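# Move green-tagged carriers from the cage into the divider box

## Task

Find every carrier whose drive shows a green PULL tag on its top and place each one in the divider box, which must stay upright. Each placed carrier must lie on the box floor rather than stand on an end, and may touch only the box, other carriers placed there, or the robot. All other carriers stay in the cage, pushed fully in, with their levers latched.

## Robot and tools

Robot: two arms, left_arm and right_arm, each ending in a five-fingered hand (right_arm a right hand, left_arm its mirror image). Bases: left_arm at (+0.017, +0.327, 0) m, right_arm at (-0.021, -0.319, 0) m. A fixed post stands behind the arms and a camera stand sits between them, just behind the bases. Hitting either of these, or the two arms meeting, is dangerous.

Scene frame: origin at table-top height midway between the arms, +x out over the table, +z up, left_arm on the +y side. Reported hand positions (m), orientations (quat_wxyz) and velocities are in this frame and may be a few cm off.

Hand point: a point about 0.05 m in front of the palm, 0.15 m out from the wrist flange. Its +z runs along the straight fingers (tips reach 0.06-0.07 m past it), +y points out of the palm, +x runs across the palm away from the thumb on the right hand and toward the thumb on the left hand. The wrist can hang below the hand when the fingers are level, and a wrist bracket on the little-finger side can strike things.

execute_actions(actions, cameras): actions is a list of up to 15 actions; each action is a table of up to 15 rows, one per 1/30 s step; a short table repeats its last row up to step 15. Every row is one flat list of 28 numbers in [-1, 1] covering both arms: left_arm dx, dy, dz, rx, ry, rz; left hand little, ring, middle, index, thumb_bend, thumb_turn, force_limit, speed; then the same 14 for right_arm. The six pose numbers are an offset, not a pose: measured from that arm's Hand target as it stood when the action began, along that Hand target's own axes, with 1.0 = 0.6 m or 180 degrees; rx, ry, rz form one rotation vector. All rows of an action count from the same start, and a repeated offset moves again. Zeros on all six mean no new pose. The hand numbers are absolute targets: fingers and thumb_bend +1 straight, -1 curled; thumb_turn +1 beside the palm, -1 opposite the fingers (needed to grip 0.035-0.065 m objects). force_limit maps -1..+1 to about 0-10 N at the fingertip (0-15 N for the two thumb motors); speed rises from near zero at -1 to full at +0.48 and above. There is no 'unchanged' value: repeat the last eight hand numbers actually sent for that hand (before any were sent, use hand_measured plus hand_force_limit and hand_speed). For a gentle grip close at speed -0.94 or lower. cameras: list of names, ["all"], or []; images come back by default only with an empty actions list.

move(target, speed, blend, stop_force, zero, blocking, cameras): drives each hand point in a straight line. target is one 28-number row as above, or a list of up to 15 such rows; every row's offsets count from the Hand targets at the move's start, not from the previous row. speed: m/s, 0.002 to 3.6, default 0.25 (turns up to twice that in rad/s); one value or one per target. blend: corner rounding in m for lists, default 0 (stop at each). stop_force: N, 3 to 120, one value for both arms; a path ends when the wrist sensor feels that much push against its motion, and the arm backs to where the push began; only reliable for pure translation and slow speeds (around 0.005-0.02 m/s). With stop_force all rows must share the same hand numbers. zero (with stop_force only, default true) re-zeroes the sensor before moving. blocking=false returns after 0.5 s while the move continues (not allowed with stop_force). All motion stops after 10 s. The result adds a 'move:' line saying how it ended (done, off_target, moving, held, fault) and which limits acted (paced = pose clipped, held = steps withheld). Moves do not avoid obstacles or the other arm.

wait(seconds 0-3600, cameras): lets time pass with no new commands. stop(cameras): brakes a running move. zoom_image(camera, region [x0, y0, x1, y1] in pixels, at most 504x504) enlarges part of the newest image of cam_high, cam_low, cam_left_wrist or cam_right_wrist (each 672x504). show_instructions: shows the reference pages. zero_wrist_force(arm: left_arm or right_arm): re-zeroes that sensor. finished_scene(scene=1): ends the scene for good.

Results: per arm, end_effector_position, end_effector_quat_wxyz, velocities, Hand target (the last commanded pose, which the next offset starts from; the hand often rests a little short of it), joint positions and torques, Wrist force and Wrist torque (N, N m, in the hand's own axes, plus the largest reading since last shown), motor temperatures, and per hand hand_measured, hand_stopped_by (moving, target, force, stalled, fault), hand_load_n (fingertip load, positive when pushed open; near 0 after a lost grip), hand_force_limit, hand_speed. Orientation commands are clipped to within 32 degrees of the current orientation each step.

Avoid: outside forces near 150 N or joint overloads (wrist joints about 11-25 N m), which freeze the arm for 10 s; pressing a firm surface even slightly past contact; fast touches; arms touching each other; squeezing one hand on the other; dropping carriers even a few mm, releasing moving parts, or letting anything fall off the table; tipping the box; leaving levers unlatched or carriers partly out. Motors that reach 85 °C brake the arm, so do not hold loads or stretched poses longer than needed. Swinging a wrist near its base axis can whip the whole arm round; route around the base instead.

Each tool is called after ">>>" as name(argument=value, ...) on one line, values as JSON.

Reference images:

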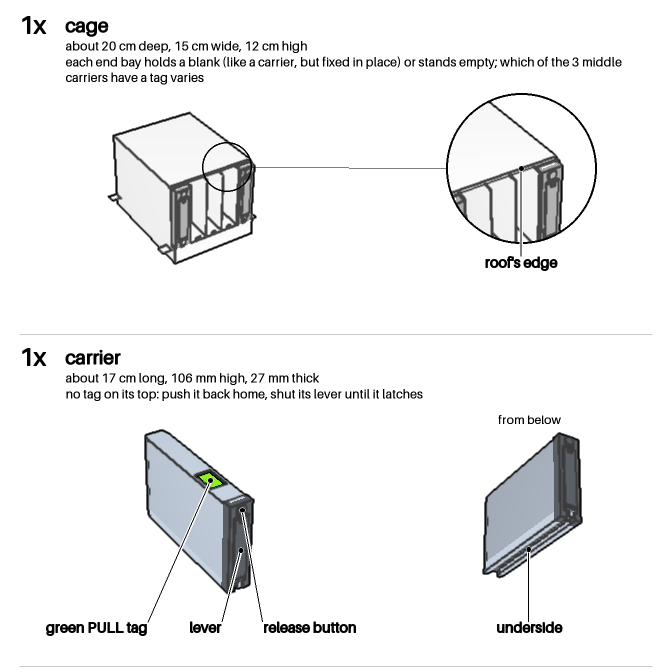

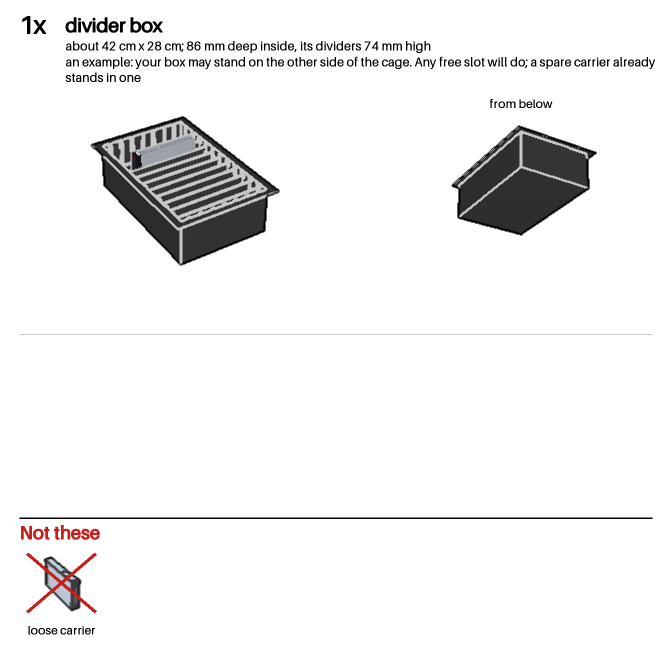

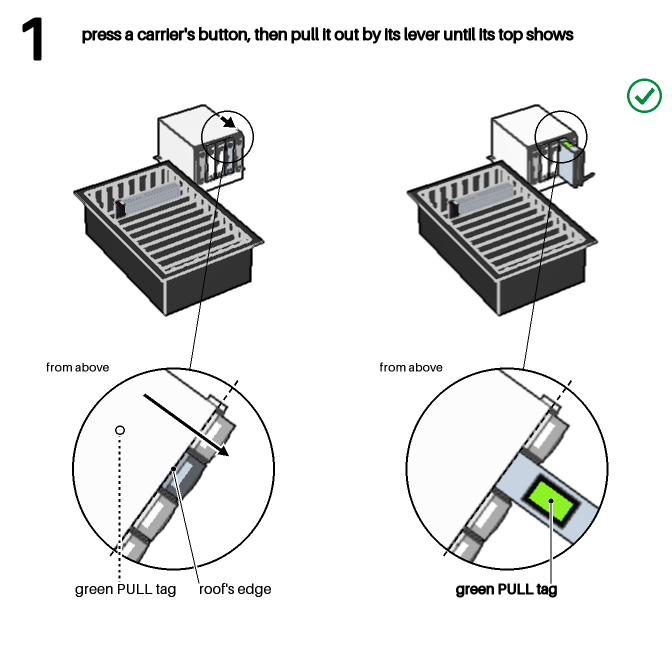

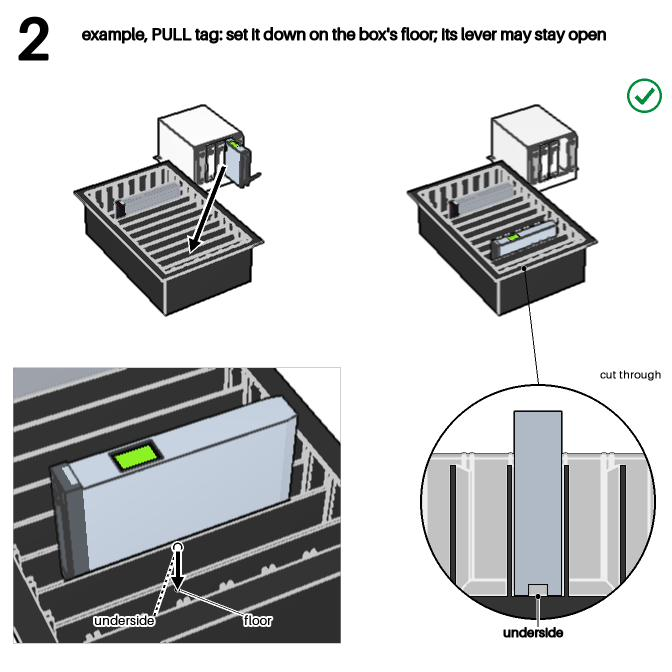

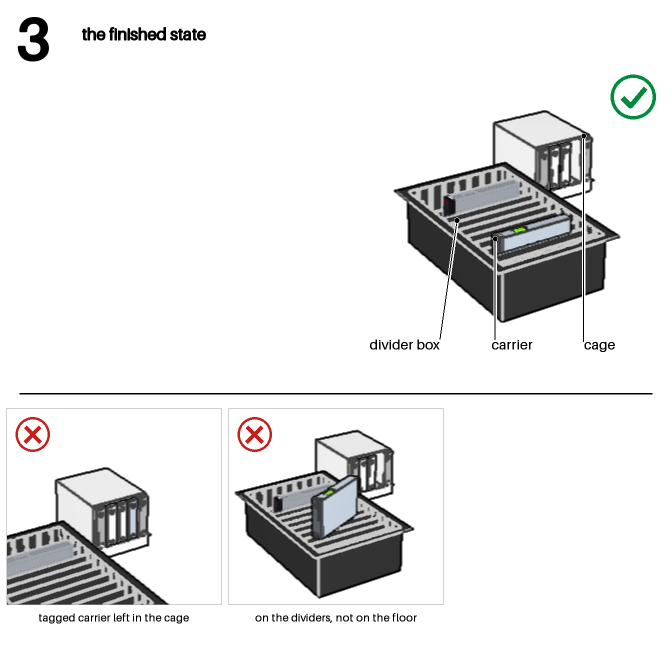

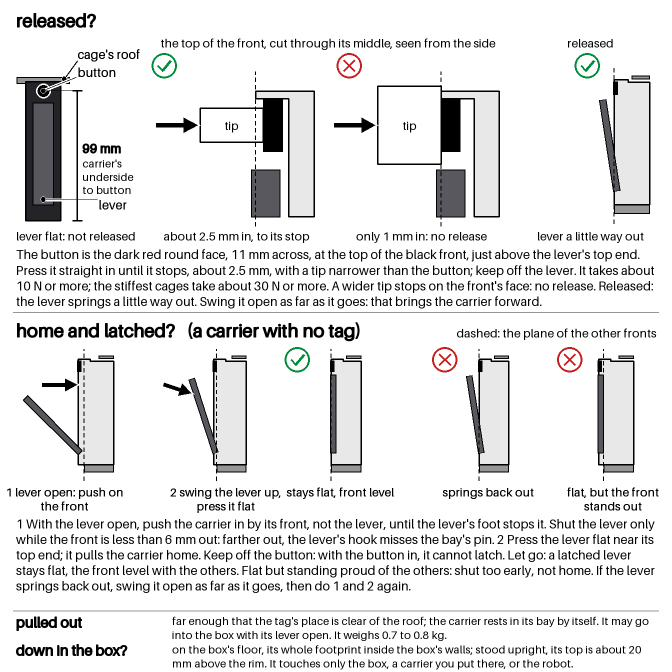

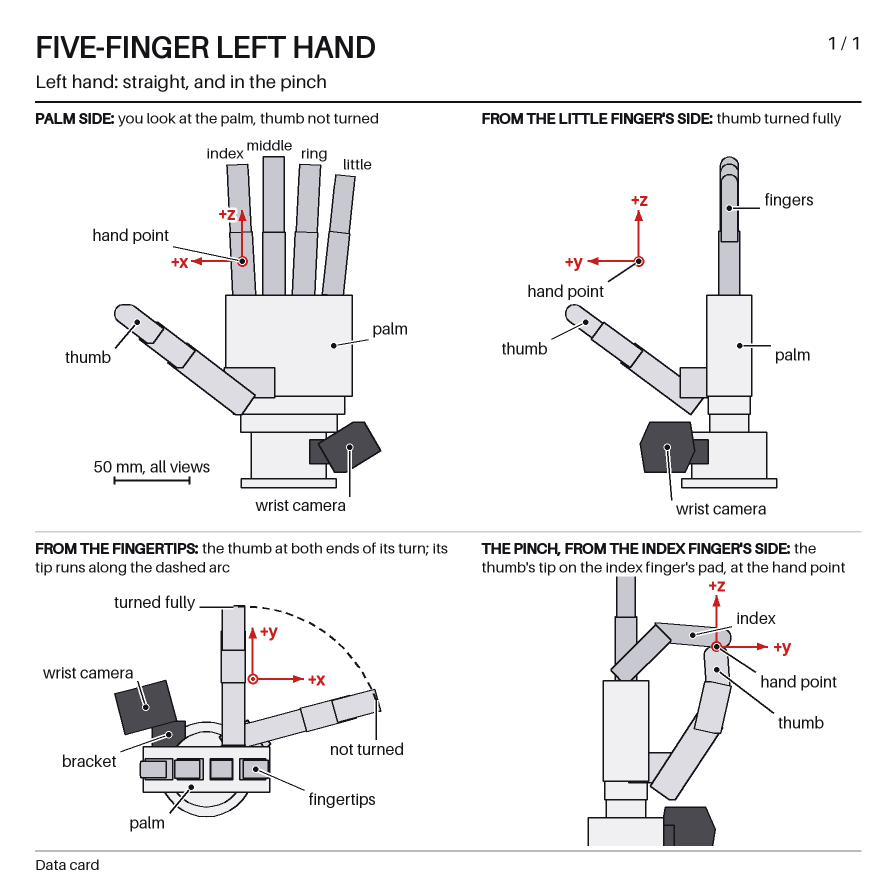

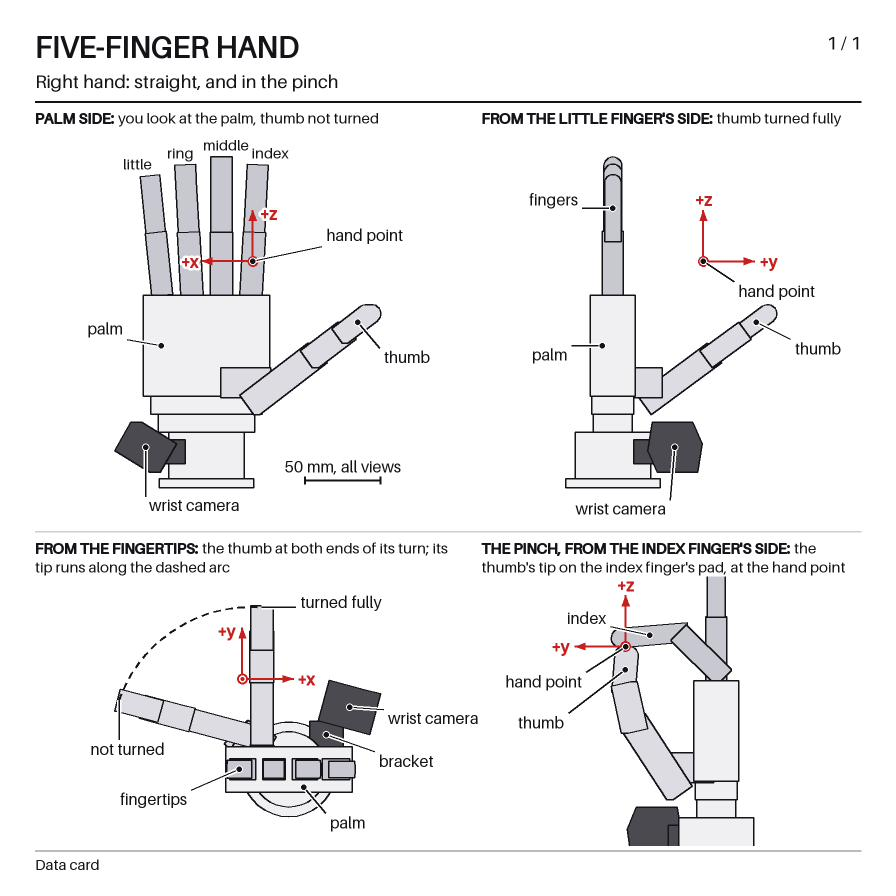

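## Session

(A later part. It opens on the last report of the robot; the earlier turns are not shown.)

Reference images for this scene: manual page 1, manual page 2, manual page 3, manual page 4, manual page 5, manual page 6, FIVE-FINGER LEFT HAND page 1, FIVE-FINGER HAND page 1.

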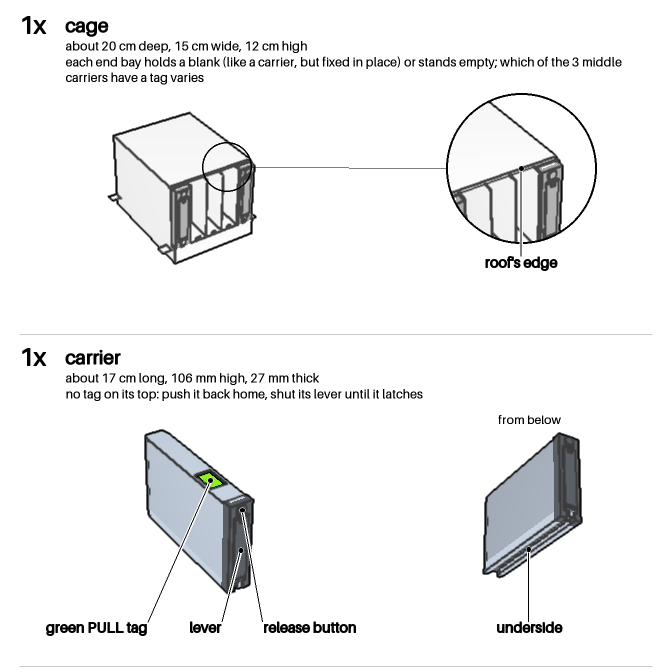

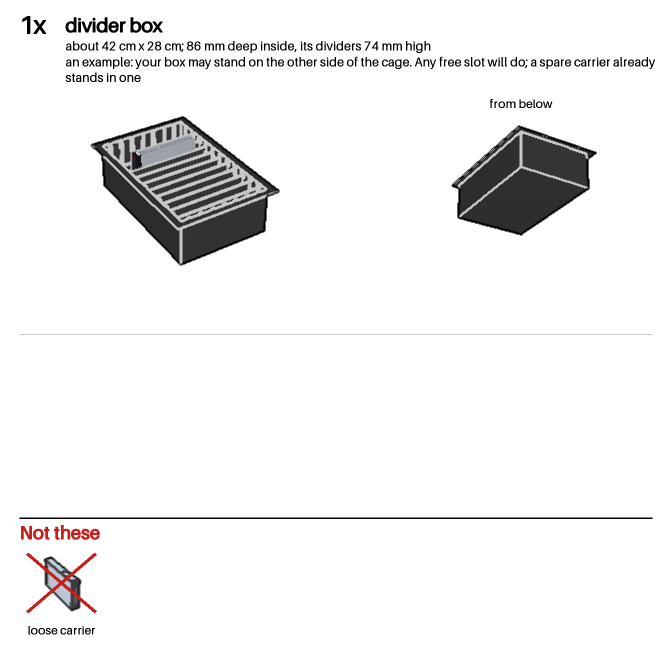

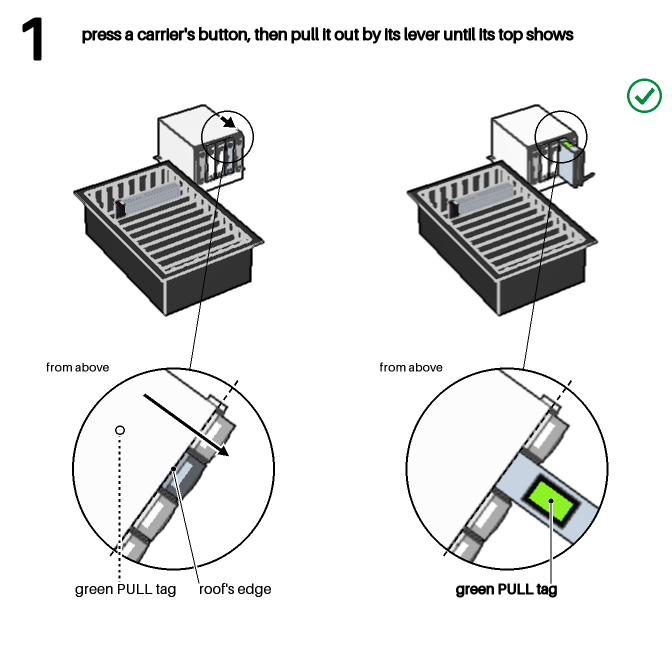

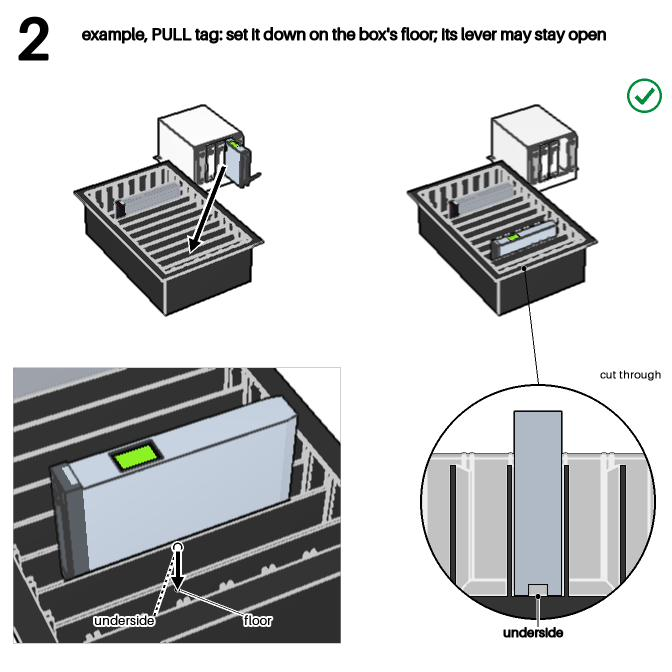

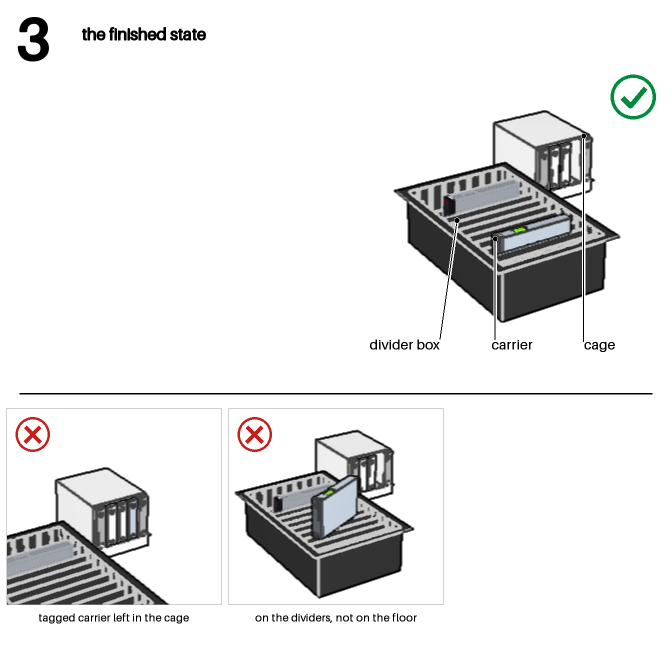

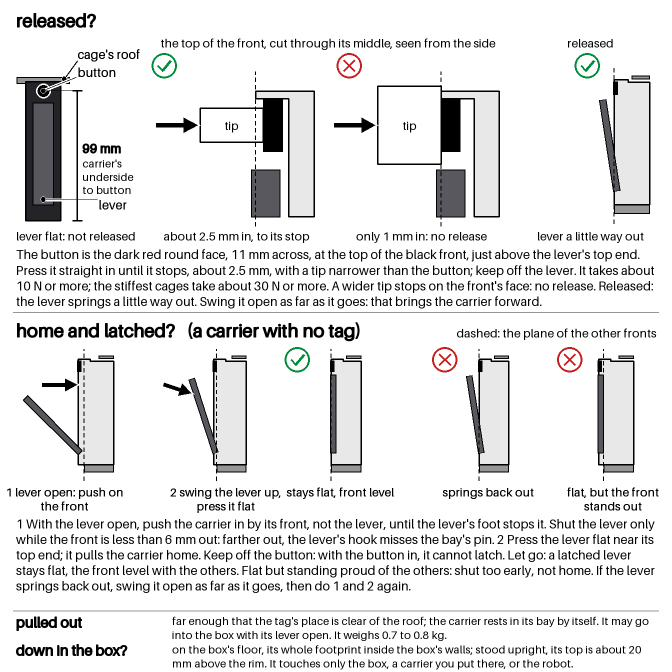

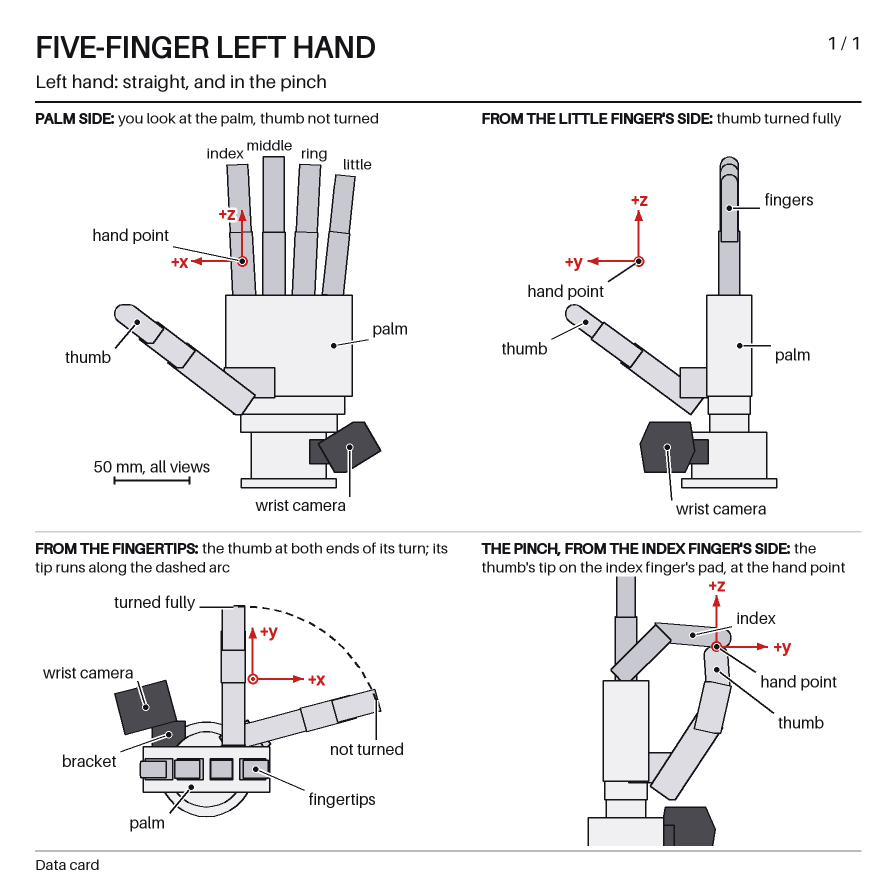

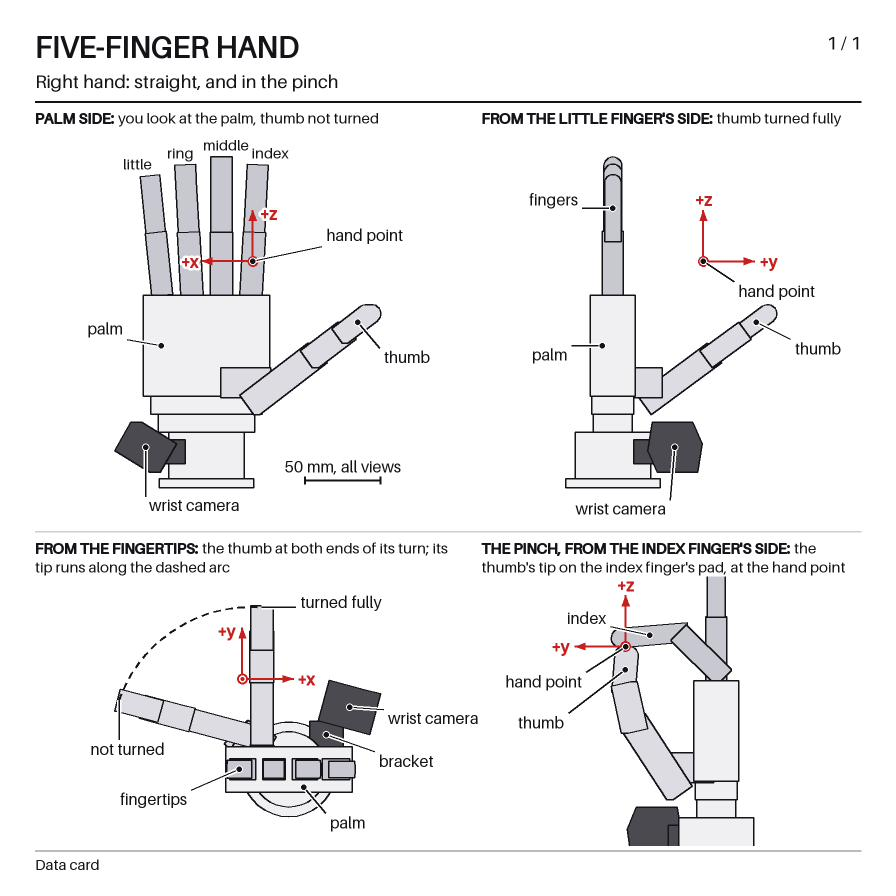

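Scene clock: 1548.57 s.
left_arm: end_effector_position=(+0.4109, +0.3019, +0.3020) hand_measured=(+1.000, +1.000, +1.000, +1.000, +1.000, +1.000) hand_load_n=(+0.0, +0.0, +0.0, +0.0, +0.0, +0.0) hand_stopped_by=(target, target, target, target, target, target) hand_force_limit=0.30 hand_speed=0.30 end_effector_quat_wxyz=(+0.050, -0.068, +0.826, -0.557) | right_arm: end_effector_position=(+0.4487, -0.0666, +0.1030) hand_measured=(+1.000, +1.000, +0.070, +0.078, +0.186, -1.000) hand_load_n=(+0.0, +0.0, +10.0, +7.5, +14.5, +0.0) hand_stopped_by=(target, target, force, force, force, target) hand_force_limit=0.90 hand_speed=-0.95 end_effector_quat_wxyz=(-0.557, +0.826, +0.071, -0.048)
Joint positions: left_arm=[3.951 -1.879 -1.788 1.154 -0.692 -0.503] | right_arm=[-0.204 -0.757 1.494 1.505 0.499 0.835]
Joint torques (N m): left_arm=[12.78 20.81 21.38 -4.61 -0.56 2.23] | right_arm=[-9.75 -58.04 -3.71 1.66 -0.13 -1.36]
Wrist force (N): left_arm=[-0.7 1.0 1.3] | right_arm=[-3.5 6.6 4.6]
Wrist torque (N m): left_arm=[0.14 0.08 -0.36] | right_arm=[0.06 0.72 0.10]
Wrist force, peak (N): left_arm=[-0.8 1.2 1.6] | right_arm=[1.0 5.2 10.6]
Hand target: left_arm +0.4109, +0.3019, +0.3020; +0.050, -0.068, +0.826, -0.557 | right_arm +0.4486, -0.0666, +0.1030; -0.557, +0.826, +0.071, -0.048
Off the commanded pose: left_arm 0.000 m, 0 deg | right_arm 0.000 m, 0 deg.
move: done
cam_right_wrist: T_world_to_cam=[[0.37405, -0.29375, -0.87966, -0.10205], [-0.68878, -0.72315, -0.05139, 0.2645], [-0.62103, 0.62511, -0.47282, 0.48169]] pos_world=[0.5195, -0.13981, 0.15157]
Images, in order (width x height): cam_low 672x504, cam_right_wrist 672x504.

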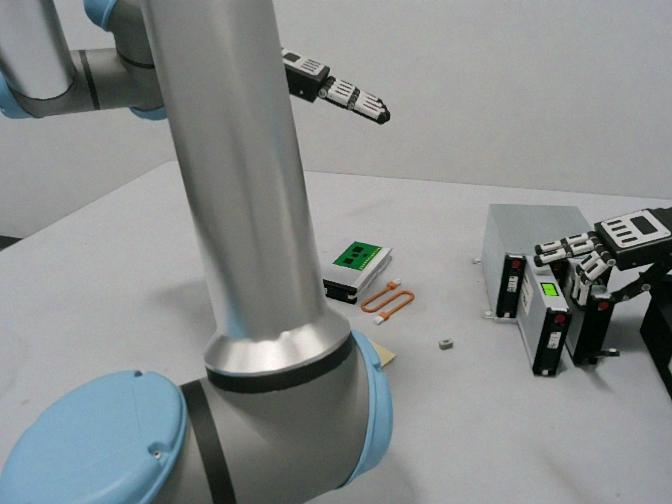

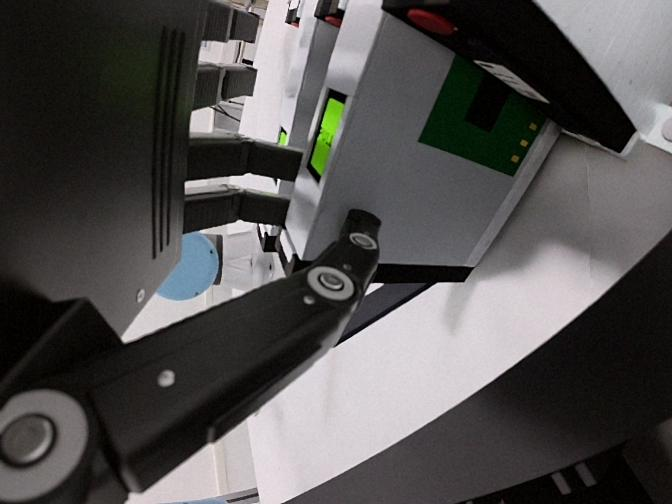

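>>> move(target=[0,0,0,0,0,0,1,1,1,1,1,1,0.3,0.3,-0.02,0.0,0.0,0,0,0,1,1,-0.15,-0.15,-0.2,-1,0.9,-0.95], speed=0.015, cameras=["cam_right_wrist","cam_low","cam_high"])

>>> zoom_image(camera="cam_low", region=[480, 190, 672, 390])

Scene clock: 1551.47 s.
left_arm: end_effector_position=(+0.4109, +0.3019, +0.3020) hand_measured=(+1.000, +1.000, +1.000, +1.000, +1.000, +1.000) hand_load_n=(+0.0, +0.0, +0.0, +0.0, +0.0, -0.5) hand_stopped_by=(target, target, target, target, target, target) hand_force_limit=0.30 hand_speed=0.30 end_effector_quat_wxyz=(+0.050, -0.068, +0.826, -0.557) | right_arm: end_effector_position=(+0.4368, -0.0686, +0.1030) hand_measured=(+1.000, +1.000, +0.070, +0.078, +0.186, -1.000) hand_load_n=(+0.0, +0.0, +10.0, +7.0, +14.5, +0.0) hand_stopped_by=(target, target, force, force, force, target) hand_force_limit=0.90 hand_speed=-0.95 end_effector_quat_wxyz=(-0.557, +0.826, +0.071, -0.048)
Joint positions: left_arm=[3.951 -1.879 -1.788 1.154 -0.692 -0.503] | right_arm=[-0.212 -0.779 1.54 1.491 0.503 0.823]
Joint torques (N m): left_arm=[12.19 20.95 21.46 -4.65 -0.49 2.27] | right_arm=[-9.75 -56.97 -3.74 1.72 -0.23 -1.37]
Wrist force (N): left_arm=[-0.7 0.9 1.4] | right_arm=[-3.5 7.0 5.0]
Wrist torque (N m): left_arm=[0.11 0.09 -0.36] | right_arm=[0.06 0.69 0.12]
Wrist force, peak (N): left_arm=[-0.8 1.1 1.5] | right_arm=[-3.6 6.9 5.3]
Hand target: left_arm +0.4109, +0.3019, +0.3020; +0.050, -0.068, +0.826, -0.557 | right_arm +0.4368, -0.0686, +0.1030; -0.557, +0.826, +0.071, -0.048
Off the commanded pose: left_arm 0.000 m, 0 deg | right_arm 0.000 m, 0 deg.
move: done
cam_right_wrist: T_world_to_cam=[[0.37405, -0.29375, -0.87966, -0.09826], [-0.68878, -0.72315, -0.05139, 0.25485], [-0.62103, 0.62511, -0.47282, 0.47567]] pos_world=[0.5077, -0.14191, 0.15157]
Images, in order (width x height): cam_high 672x504, cam_low 672x504, cam_right_wrist 672x504.

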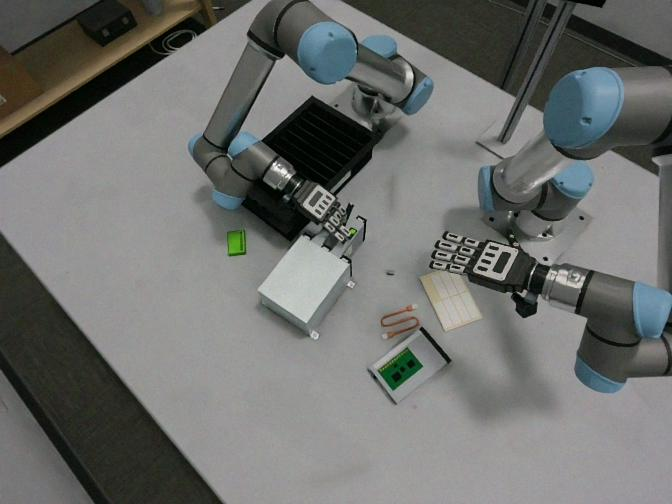

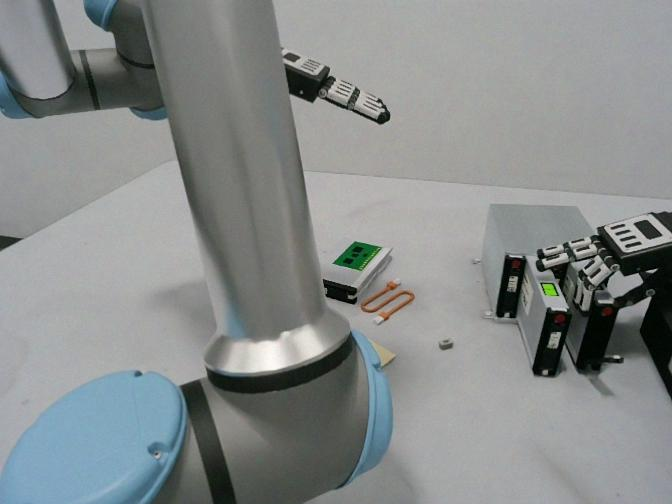

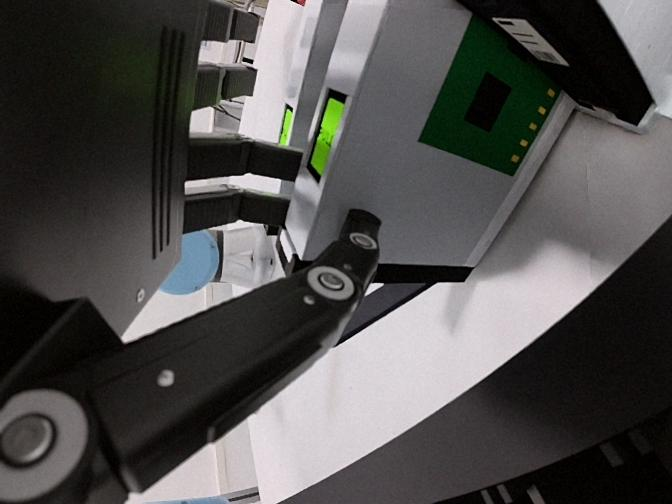

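Scaled by 2.520 from the camera's image (finer frame: 960x720).

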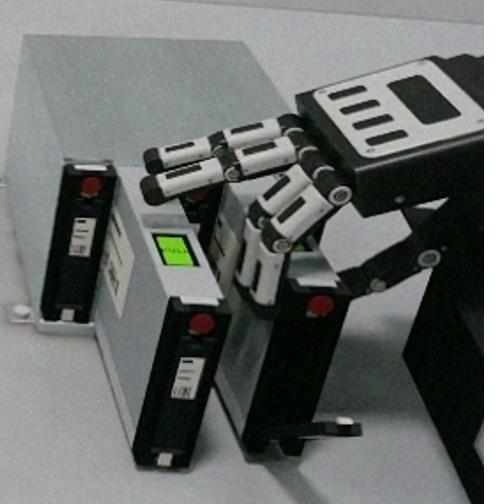

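>>> move(target=[0,0,0,0,0,0,1,1,1,1,1,1,0.3,0.3,0,0.0008,0.0003,0,0,0,1,1,-0.15,-0.15,-0.2,-1,0.9,-0.95], speed=0.005)

Scene clock: 1554.60 s.
left_arm: end_effector_position=(+0.4109, +0.3019, +0.3020) hand_measured=(+1.000, +1.000, +1.000, +1.000, +1.000, +1.000) hand_load_n=(+0.0, +0.0, +0.0, +0.0, +0.0, -0.5) hand_stopped_by=(target, target, target, target, target, target) hand_force_limit=0.30 hand_speed=0.30 end_effector_quat_wxyz=(+0.050, -0.068, +0.826, -0.557) | right_arm: end_effector_position=(+0.4368, -0.0686, +0.1025) hand_measured=(+1.000, +1.000, +0.070, +0.078, +0.186, -1.000) hand_load_n=(+0.0, +0.0, +10.0, +7.5, +14.5, +0.0) hand_stopped_by=(target, target, force, force, force, target) hand_force_limit=0.90 hand_speed=-0.95 end_effector_quat_wxyz=(-0.557, +0.826, +0.071, -0.048)
Joint positions: left_arm=[3.951 -1.879 -1.788 1.154 -0.692 -0.503] | right_arm=[-0.212 -0.778 1.541 1.49 0.503 0.823]
Joint torques (N m): left_arm=[13.15 21.1 20.76 -4.55 -0.54 2.22] | right_arm=[-10.42 -41.58 -3.77 0.6 -0.19 -1.61]
Wrist force (N): left_arm=[-0.8 1.1 1.4] | right_arm=[-7.3 0.0 3.4]
Wrist torque (N m): left_arm=[0.15 0.12 -0.37] | right_arm=[-0.27 0.74 -0.08]
Wrist force, peak (N): left_arm=[-0.8 1.0 1.6] | right_arm=[-3.7 7.2 5.1]
Hand target: left_arm +0.4109, +0.3019, +0.3020; +0.050, -0.068, +0.826, -0.557 | right_arm +0.4368, -0.0686, +0.1025; -0.557, +0.826, +0.071, -0.048
Off the commanded pose: left_arm 0.000 m, 0 deg | right_arm 0.000 m, 0 deg.
move: done

>>> move(target=[[0,0,0,0,0,0,1,1,1,1,1,1,0.3,0.3,0,-0.0003,-0.0001,0,0,0,1,1,-0.15,-0.15,-0.2,-1,0.9,-0.95],[0,0,0,0,0,0,1,1,1,1,1,1,0.3,0.3,0,-0.0003,-0.0001,0,0,0,1,1,0.18,0.18,0.6,-1,0.3,-0.8]], speed=0.005, cameras=["cam_right_wrist","cam_low"])

Scene clock: 1558.13 s.
left_arm: end_effector_position=(+0.4109, +0.3019, +0.3020) hand_measured=(+1.000, +1.000, +1.000, +1.000, +1.000, +1.000) hand_load_n=(+0.0, +0.0, +0.0, +0.0, +0.0, -0.5) hand_stopped_by=(target, target, target, target, target, target) hand_force_limit=0.30 hand_speed=0.30 end_effector_quat_wxyz=(+0.050, -0.068, +0.826, -0.557) | right_arm: end_effector_position=(+0.4368, -0.0686, +0.1027) hand_measured=(+1.000, +1.000, +0.180, +0.180, +0.600, -1.000) hand_load_n=(-0.5, +0.0, +0.0, +0.0, +0.0, +0.0) hand_stopped_by=(target, target, target, target, target, target) hand_force_limit=0.30 hand_speed=-0.80 end_effector_quat_wxyz=(-0.557, +0.826, +0.071, -0.048)
Joint positions: left_arm=[3.951 -1.879 -1.788 1.154 -0.692 -0.503] | right_arm=[-0.212 -0.778 1.54 1.49 0.503 0.823]
Joint torques (N m): left_arm=[12.76 21.31 20.67 -4.58 -0.52 2.16] | right_arm=[3.94 -51.29 -14.19 1.28 -2.46 1.16]
Wrist force (N): left_arm=[-0.7 0.8 1.4] | right_arm=[-4.3 1.3 3.6]
Wrist torque (N m): left_arm=[0.10 0.10 -0.35] | right_arm=[-0.22 0.60 0.04]
Wrist force, peak (N): left_arm=[-0.8 1.0 1.7] | right_arm=[-7.7 -0.3 3.2]
Hand target: left_arm +0.4109, +0.3019, +0.3020; +0.050, -0.068, +0.826, -0.557 | right_arm +0.4368, -0.0686, +0.1027; -0.557, +0.826, +0.071, -0.048
Off the commanded pose: left_arm 0.000 m, 0 deg | right_arm 0.000 m, 0 deg.
move: done
cam_right_wrist: T_world_to_cam=[[0.37405, -0.29375, -0.87966, -0.09848], [-0.68878, -0.72315, -0.05139, 0.25477], [-0.62103, 0.62511, -0.47282, 0.47547]] pos_world=[0.5076, -0.14191, 0.15127]
Images, in order (width x height): cam_low 672x504, cam_right_wrist 672x504.

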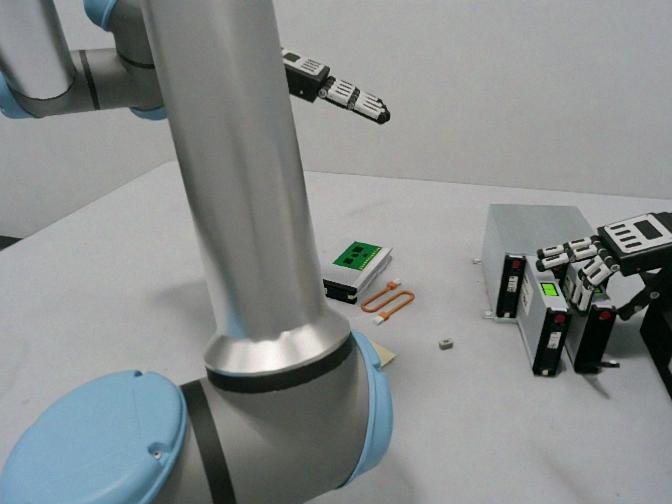

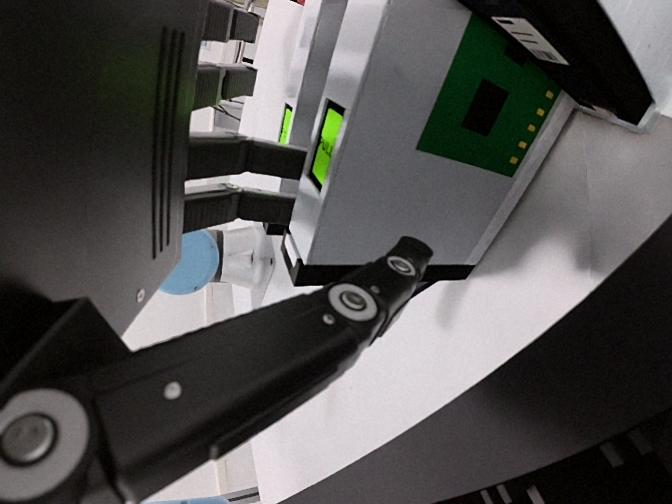

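>>> move(target=[0,0,0,0,0,0,1,1,1,1,1,1,0.3,0.3,0.095,0,0,0,0,0,1,1,0.18,0.18,0.6,-1,0.3,-0.8], speed=0.04, stop_force=6, cameras=["cam_right_wrist","cam_low"])

>>> zoom_image(camera="cam_low", region=[480, 190, 672, 390])

Scene clock: 1562.03 s.
left_arm: end_effector_position=(+0.4109, +0.3019, +0.3020) hand_measured=(+1.000, +1.000, +1.000, +1.000, +1.000, +1.000) hand_load_n=(+0.0, +0.0, +0.0, -0.5, +0.0, +0.0) hand_stopped_by=(target, target, target, target, target, target) hand_force_limit=0.30 hand_speed=0.30 end_effector_quat_wxyz=(+0.050, -0.068, +0.826, -0.557) | right_arm: end_effector_position=(+0.4930, -0.0589, +0.1027) hand_measured=(+1.000, +1.000, +0.180, +0.180, +0.600, -1.000) hand_load_n=(+0.0, +0.0, +0.0, +0.0, +0.5, +0.0) hand_stopped_by=(target, target, target, target, target, target) hand_force_limit=0.30 hand_speed=-0.80 end_effector_quat_wxyz=(-0.557, +0.826, +0.071, -0.048)
Joint positions: left_arm=[3.951 -1.879 -1.788 1.154 -0.692 -0.503] | right_arm=[-0.179 -0.672 1.309 1.567 0.483 0.878]
Joint torques (N m): left_arm=[12.64 20.5 21.02 -4.57 -0.51 2.08] | right_arm=[8.26 -47.13 -19.23 3.75 -2.54 1.31]
Wrist force (N): left_arm=[-0.9 1.0 1.3] | right_arm=[-4.1 1.1 3.7]
Wrist torque (N m): left_arm=[0.14 0.11 -0.37] | right_arm=[-0.22 0.58 -0.08]
Wrist force, peak (N): left_arm=[-0.8 1.1 1.5] | right_arm=[-4.9 1.3 3.8]
Hand target: left_arm +0.4109, +0.3019, +0.3020; +0.050, -0.068, +0.826, -0.557 | right_arm +0.4930, -0.0589, +0.1027; -0.557, +0.826, +0.071, -0.048
Off the commanded pose: left_arm 0.000 m, 0 deg | right_arm 0.000 m, 0 deg.
move: done
cam_right_wrist: T_world_to_cam=[[0.37405, -0.29375, -0.87966, -0.11663], [-0.68878, -0.72315, -0.05139, 0.30057], [-0.62103, 0.62511, -0.47282, 0.50425]] pos_world=[0.5638, -0.13211, 0.15127]
Images, in order (width x height): cam_low 672x504, cam_right_wrist 672x504.

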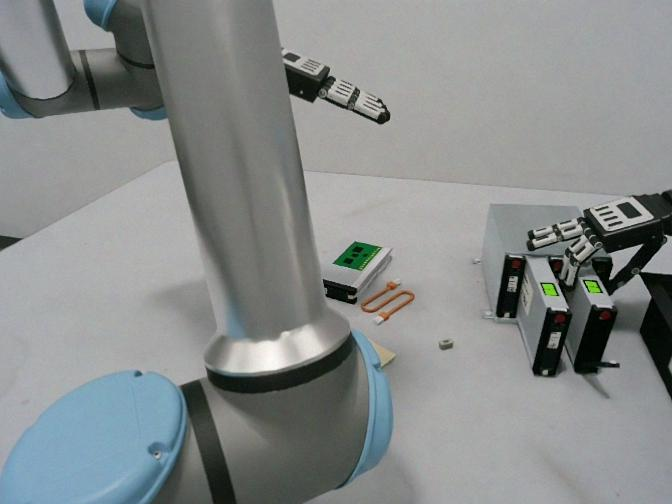

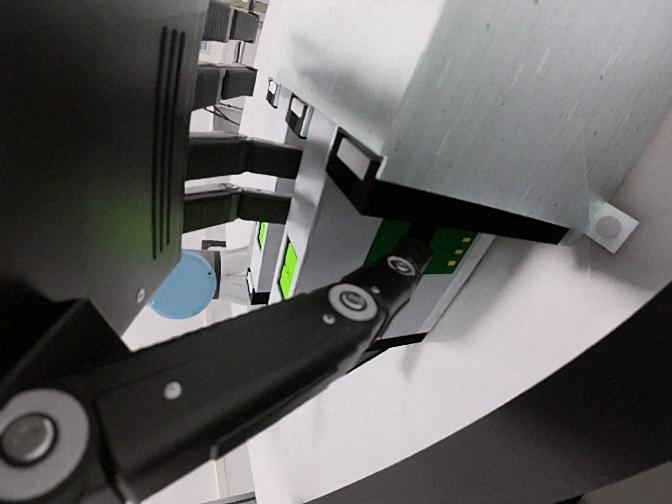

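Scaled by 2.520 from the camera's image (finer frame: 960x720).

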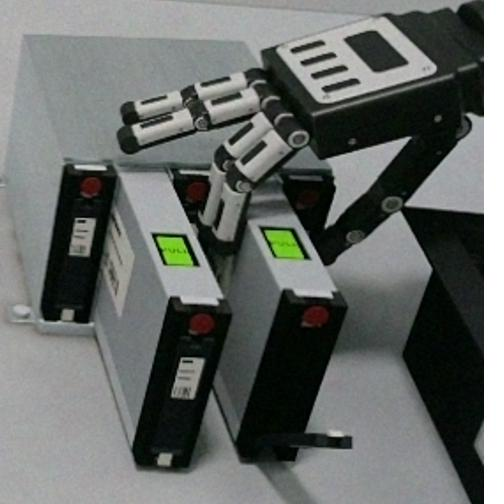

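>>> move(target=[0,0,0,0,0,0,1,1,1,1,1,1,0.3,0.3,0,0,0,0,0,0,1,1,-0.06,-0.06,-0.06,-1,0.4,-0.9])

Scene clock: 1566.67 s.
left_arm: end_effector_position=(+0.4109, +0.3019, +0.3020) hand_measured=(+1.000, +1.000, +1.000, +1.000, +1.000, +1.000) hand_load_n=(+0.0, +0.0, +0.0, +0.0, +0.0, +0.0) hand_stopped_by=(target, target, target, target, target, target) hand_force_limit=0.30 hand_speed=0.30 end_effector_quat_wxyz=(+0.050, -0.068, +0.826, -0.557) | right_arm: end_effector_position=(+0.4930, -0.0589, +0.1027) hand_measured=(+1.000, +1.000, +0.072, +0.080, +0.208, -1.000) hand_load_n=(+0.0, +0.0, +8.5, +8.5, +10.0, +0.5) hand_stopped_by=(target, target, force, force, force, target) hand_force_limit=0.40 hand_speed=-0.90 end_effector_quat_wxyz=(-0.557, +0.826, +0.071, -0.048)
Joint positions: left_arm=[3.951 -1.879 -1.788 1.154 -0.692 -0.503] | right_arm=[-0.179 -0.672 1.309 1.567 0.483 0.878]
Joint torques (N m): left_arm=[12.84 20.79 20.85 -4.56 -0.49 2.12] | right_arm=[-13.46 -62.63 -18.8 1.38 0.82 -0.42]
Wrist force (N): left_arm=[-0.5 1.0 1.4] | right_arm=[-3.0 0.6 12.9]
Wrist torque (N m): left_arm=[0.12 0.07 -0.35] | right_arm=[-0.09 0.44 0.01]
Wrist force, peak (N): left_arm=[-0.8 1.0 1.6] | right_arm=[-4.6 -2.8 18.6]
Hand target: left_arm +0.4109, +0.3019, +0.3020; +0.050, -0.068, +0.826, -0.557 | right_arm +0.4930, -0.0589, +0.1027; -0.557, +0.826, +0.071, -0.048
Off the commanded pose: left_arm 0.000 m, 0 deg | right_arm 0.000 m, 0 deg.
move: done

>>> move(target=[[0,0,0,0,0,0,1,1,1,1,1,1,0.3,0.3,0,-0.0002,0.0005,0,0,0,1,1,-0.06,-0.06,-0.06,-1,0.4,-0.9],[0,0,0,0,0,0,1,1,1,1,1,1,0.3,0.3,0,-0.0002,0.0005,0,0,0,1,1,-0.15,-0.15,-0.2,-1,1.0,-0.95]])

Scene clock: 1568.90 s.
left_arm: end_effector_position=(+0.4109, +0.3019, +0.3020) hand_measured=(+1.000, +1.000, +1.000, +1.000, +1.000, +1.000) hand_load_n=(+0.0, +0.0, +0.0, +0.0, +0.0, +0.0) hand_stopped_by=(target, target, target, target, target, target) hand_force_limit=0.30 hand_speed=0.30 end_effector_quat_wxyz=(+0.050, -0.068, +0.826, -0.557) | right_arm: end_effector_position=(+0.4929, -0.0585, +0.1027) hand_measured=(+1.000, +1.000, +0.066, +0.074, +0.196, -1.000) hand_load_n=(+0.0, +0.0, +9.5, +9.5, +14.5, +1.0) hand_stopped_by=(target, target, force, force, force, target) hand_force_limit=1.00 hand_speed=-0.95 end_effector_quat_wxyz=(-0.557, +0.826, +0.071, -0.048)
Joint positions: left_arm=[3.951 -1.879 -1.788 1.154 -0.692 -0.503] | right_arm=[-0.178 -0.672 1.309 1.566 0.483 0.879]
Joint torques (N m): left_arm=[13.1 20.62 20.04 -4.47 -0.5 2.09] | right_arm=[2.19 -59.03 -19.61 1.21 -0.82 1.19]
Wrist force (N): left_arm=[-0.7 0.8 1.3] | right_arm=[-2.8 0.9 8.4]
Wrist torque (N m): left_arm=[0.11 0.10 -0.36] | right_arm=[-0.07 0.50 0.02]
Wrist force, peak (N): left_arm=[-0.7 1.0 1.6] | right_arm=[-2.9 0.4 13.2]
Hand target: left_arm +0.4109, +0.3019, +0.3020; +0.050, -0.068, +0.826, -0.557 | right_arm +0.4929, -0.0585, +0.1027; -0.557, +0.826, +0.071, -0.048
Off the commanded pose: left_arm 0.000 m, 0 deg | right_arm 0.000 m, 0 deg.
move: done

>>> move(target=[0,0,0,0,0,0,1,1,1,1,1,1,0.3,0.3,0,-0.0005,0.0,0,0,0,1,1,-0.15,-0.15,-0.2,-1,1.0,-0.95], speed=0.005)

Scene clock: 1570.67 s.
left_arm: end_effector_position=(+0.4109, +0.3019, +0.3020) hand_measured=(+1.000, +1.000, +1.000, +1.000, +1.000, +1.000) hand_load_n=(+0.0, +0.0, +0.0, -0.5, +0.0, -0.5) hand_stopped_by=(target, target, target, target, target, target) hand_force_limit=0.30 hand_speed=0.30 end_effector_quat_wxyz=(+0.050, -0.068, +0.826, -0.557) | right_arm: end_effector_position=(+0.4929, -0.0585, +0.1030) hand_measured=(+1.000, +1.000, +0.066, +0.074, +0.196, -1.000) hand_load_n=(+0.0, -0.5, +9.5, +9.5, +15.0, +0.5) hand_stopped_by=(target, target, force, force, force, target) hand_force_limit=1.00 hand_speed=-0.95 end_effector_quat_wxyz=(-0.557, +0.826, +0.071, -0.048)
Joint positions: left_arm=[3.951 -1.879 -1.788 1.154 -0.692 -0.503] | right_arm=[-0.178 -0.672 1.309 1.566 0.483 0.88]
Joint torques (N m): left_arm=[12.89 20.8 20.71 -4.5 -0.52 1.95] | right_arm=[5.25 -65.58 -20.72 4.68 -2.49 1.52]
Wrist force (N): left_arm=[-0.7 1.0 1.6] | right_arm=[-1.7 9.0 12.0]
Wrist torque (N m): left_arm=[0.12 0.09 -0.36] | right_arm=[0.09 0.46 0.11]
Wrist force, peak (N): left_arm=[-0.7 1.1 1.7] | right_arm=[-1.7 9.0 12.0]
Hand target: left_arm +0.4109, +0.3019, +0.3020; +0.050, -0.068, +0.826, -0.557 | right_arm +0.4929, -0.0584, +0.1030; -0.557, +0.826, +0.071, -0.048
Off the commanded pose: left_arm 0.000 m, 0 deg | right_arm 0.000 m, 0 deg.
move: done

>>> move(target=[0,0,0,0,0,0,1,1,1,1,1,1,0.3,0.3,-0.01,0.0001,0.0003,0,0,0,1,1,-0.15,-0.15,-0.2,-1,1.0,-0.95], speed=0.01, cameras=["cam_right_wrist","cam_low"])

>>> zoom_image(camera="cam_low", region=[480, 190, 672, 390])

Scene clock: 1573.47 s.
left_arm: end_effector_position=(+0.4109, +0.3019, +0.3020) hand_measured=(+1.000, +1.000, +1.000, +1.000, +1.000, +1.000) hand_load_n=(+0.0, +0.0, +0.0, +0.0, +0.0, +0.0) hand_stopped_by=(target, target, target, target, target, target) hand_force_limit=0.30 hand_speed=0.30 end_effector_quat_wxyz=(+0.050, -0.068, +0.826, -0.557) | right_arm: end_effector_position=(+0.4870, -0.0593, +0.1029) hand_measured=(+1.000, +1.000, +0.066, +0.074, +0.196, -1.000) hand_load_n=(+0.0, +0.0, +9.5, +9.5, +15.5, -5.0) hand_stopped_by=(target, target, force, force, force, target) hand_force_limit=1.00 hand_speed=-0.95 end_effector_quat_wxyz=(-0.557, +0.826, +0.071, -0.048)
Joint positions: left_arm=[3.951 -1.879 -1.788 1.154 -0.692 -0.503] | right_arm=[-0.181 -0.684 1.334 1.557 0.484 0.875]
Joint torques (N m): left_arm=[12.36 20.93 20 -4.49 -0.47 2.03] | right_arm=[-6.98 -58.3 1.15 2.57 4.24 -0.25]
Wrist force (N): left_arm=[-0.9 0.9 1.3] | right_arm=[15.0 -1.1 5.0]
Wrist torque (N m): left_arm=[0.13 0.11 -0.37] | right_arm=[-0.32 0.98 -0.05]
Wrist force, peak (N): left_arm=[-0.8 1.2 1.6] | right_arm=[17.2 -0.1 5.9]
Hand target: left_arm +0.4109, +0.3019, +0.3020; +0.050, -0.068, +0.826, -0.557 | right_arm +0.4870, -0.0593, +0.1029; -0.557, +0.826, +0.071, -0.048
Off the commanded pose: left_arm 0.000 m, 0 deg | right_arm 0.000 m, 0 deg.
move: done
cam_right_wrist: T_world_to_cam=[[0.37405, -0.29375, -0.87966, -0.11444], [-0.68878, -0.72315, -0.05139, 0.29608], [-0.62103, 0.62511, -0.47282, 0.50088]] pos_world=[0.5578, -0.13261, 0.15137]
Images, in order (width x height): cam_low 672x504, cam_right_wrist 672x504.

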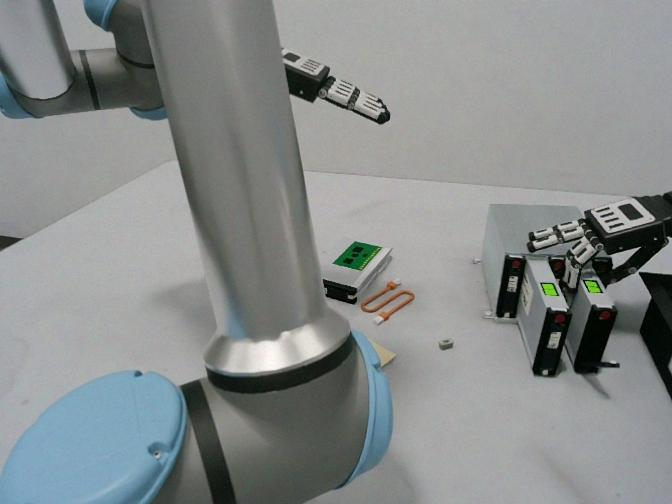

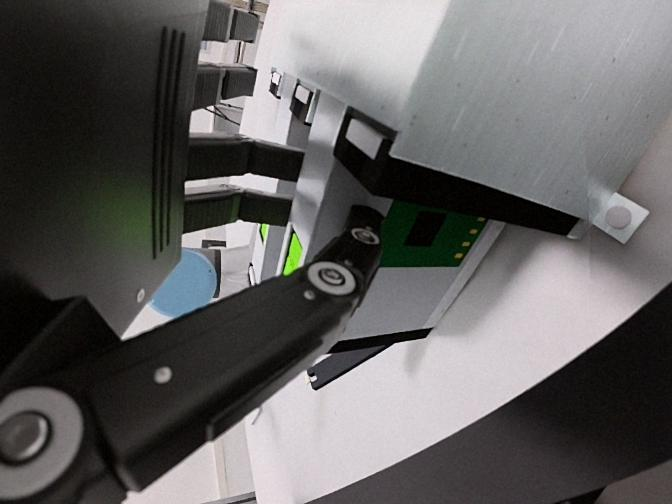

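Scaled by 2.520 from the camera's image (finer frame: 960x720).

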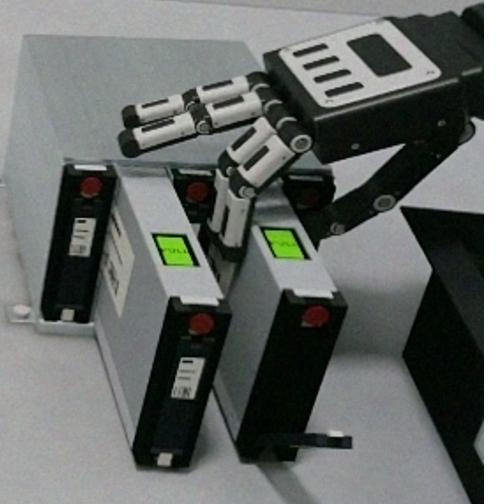

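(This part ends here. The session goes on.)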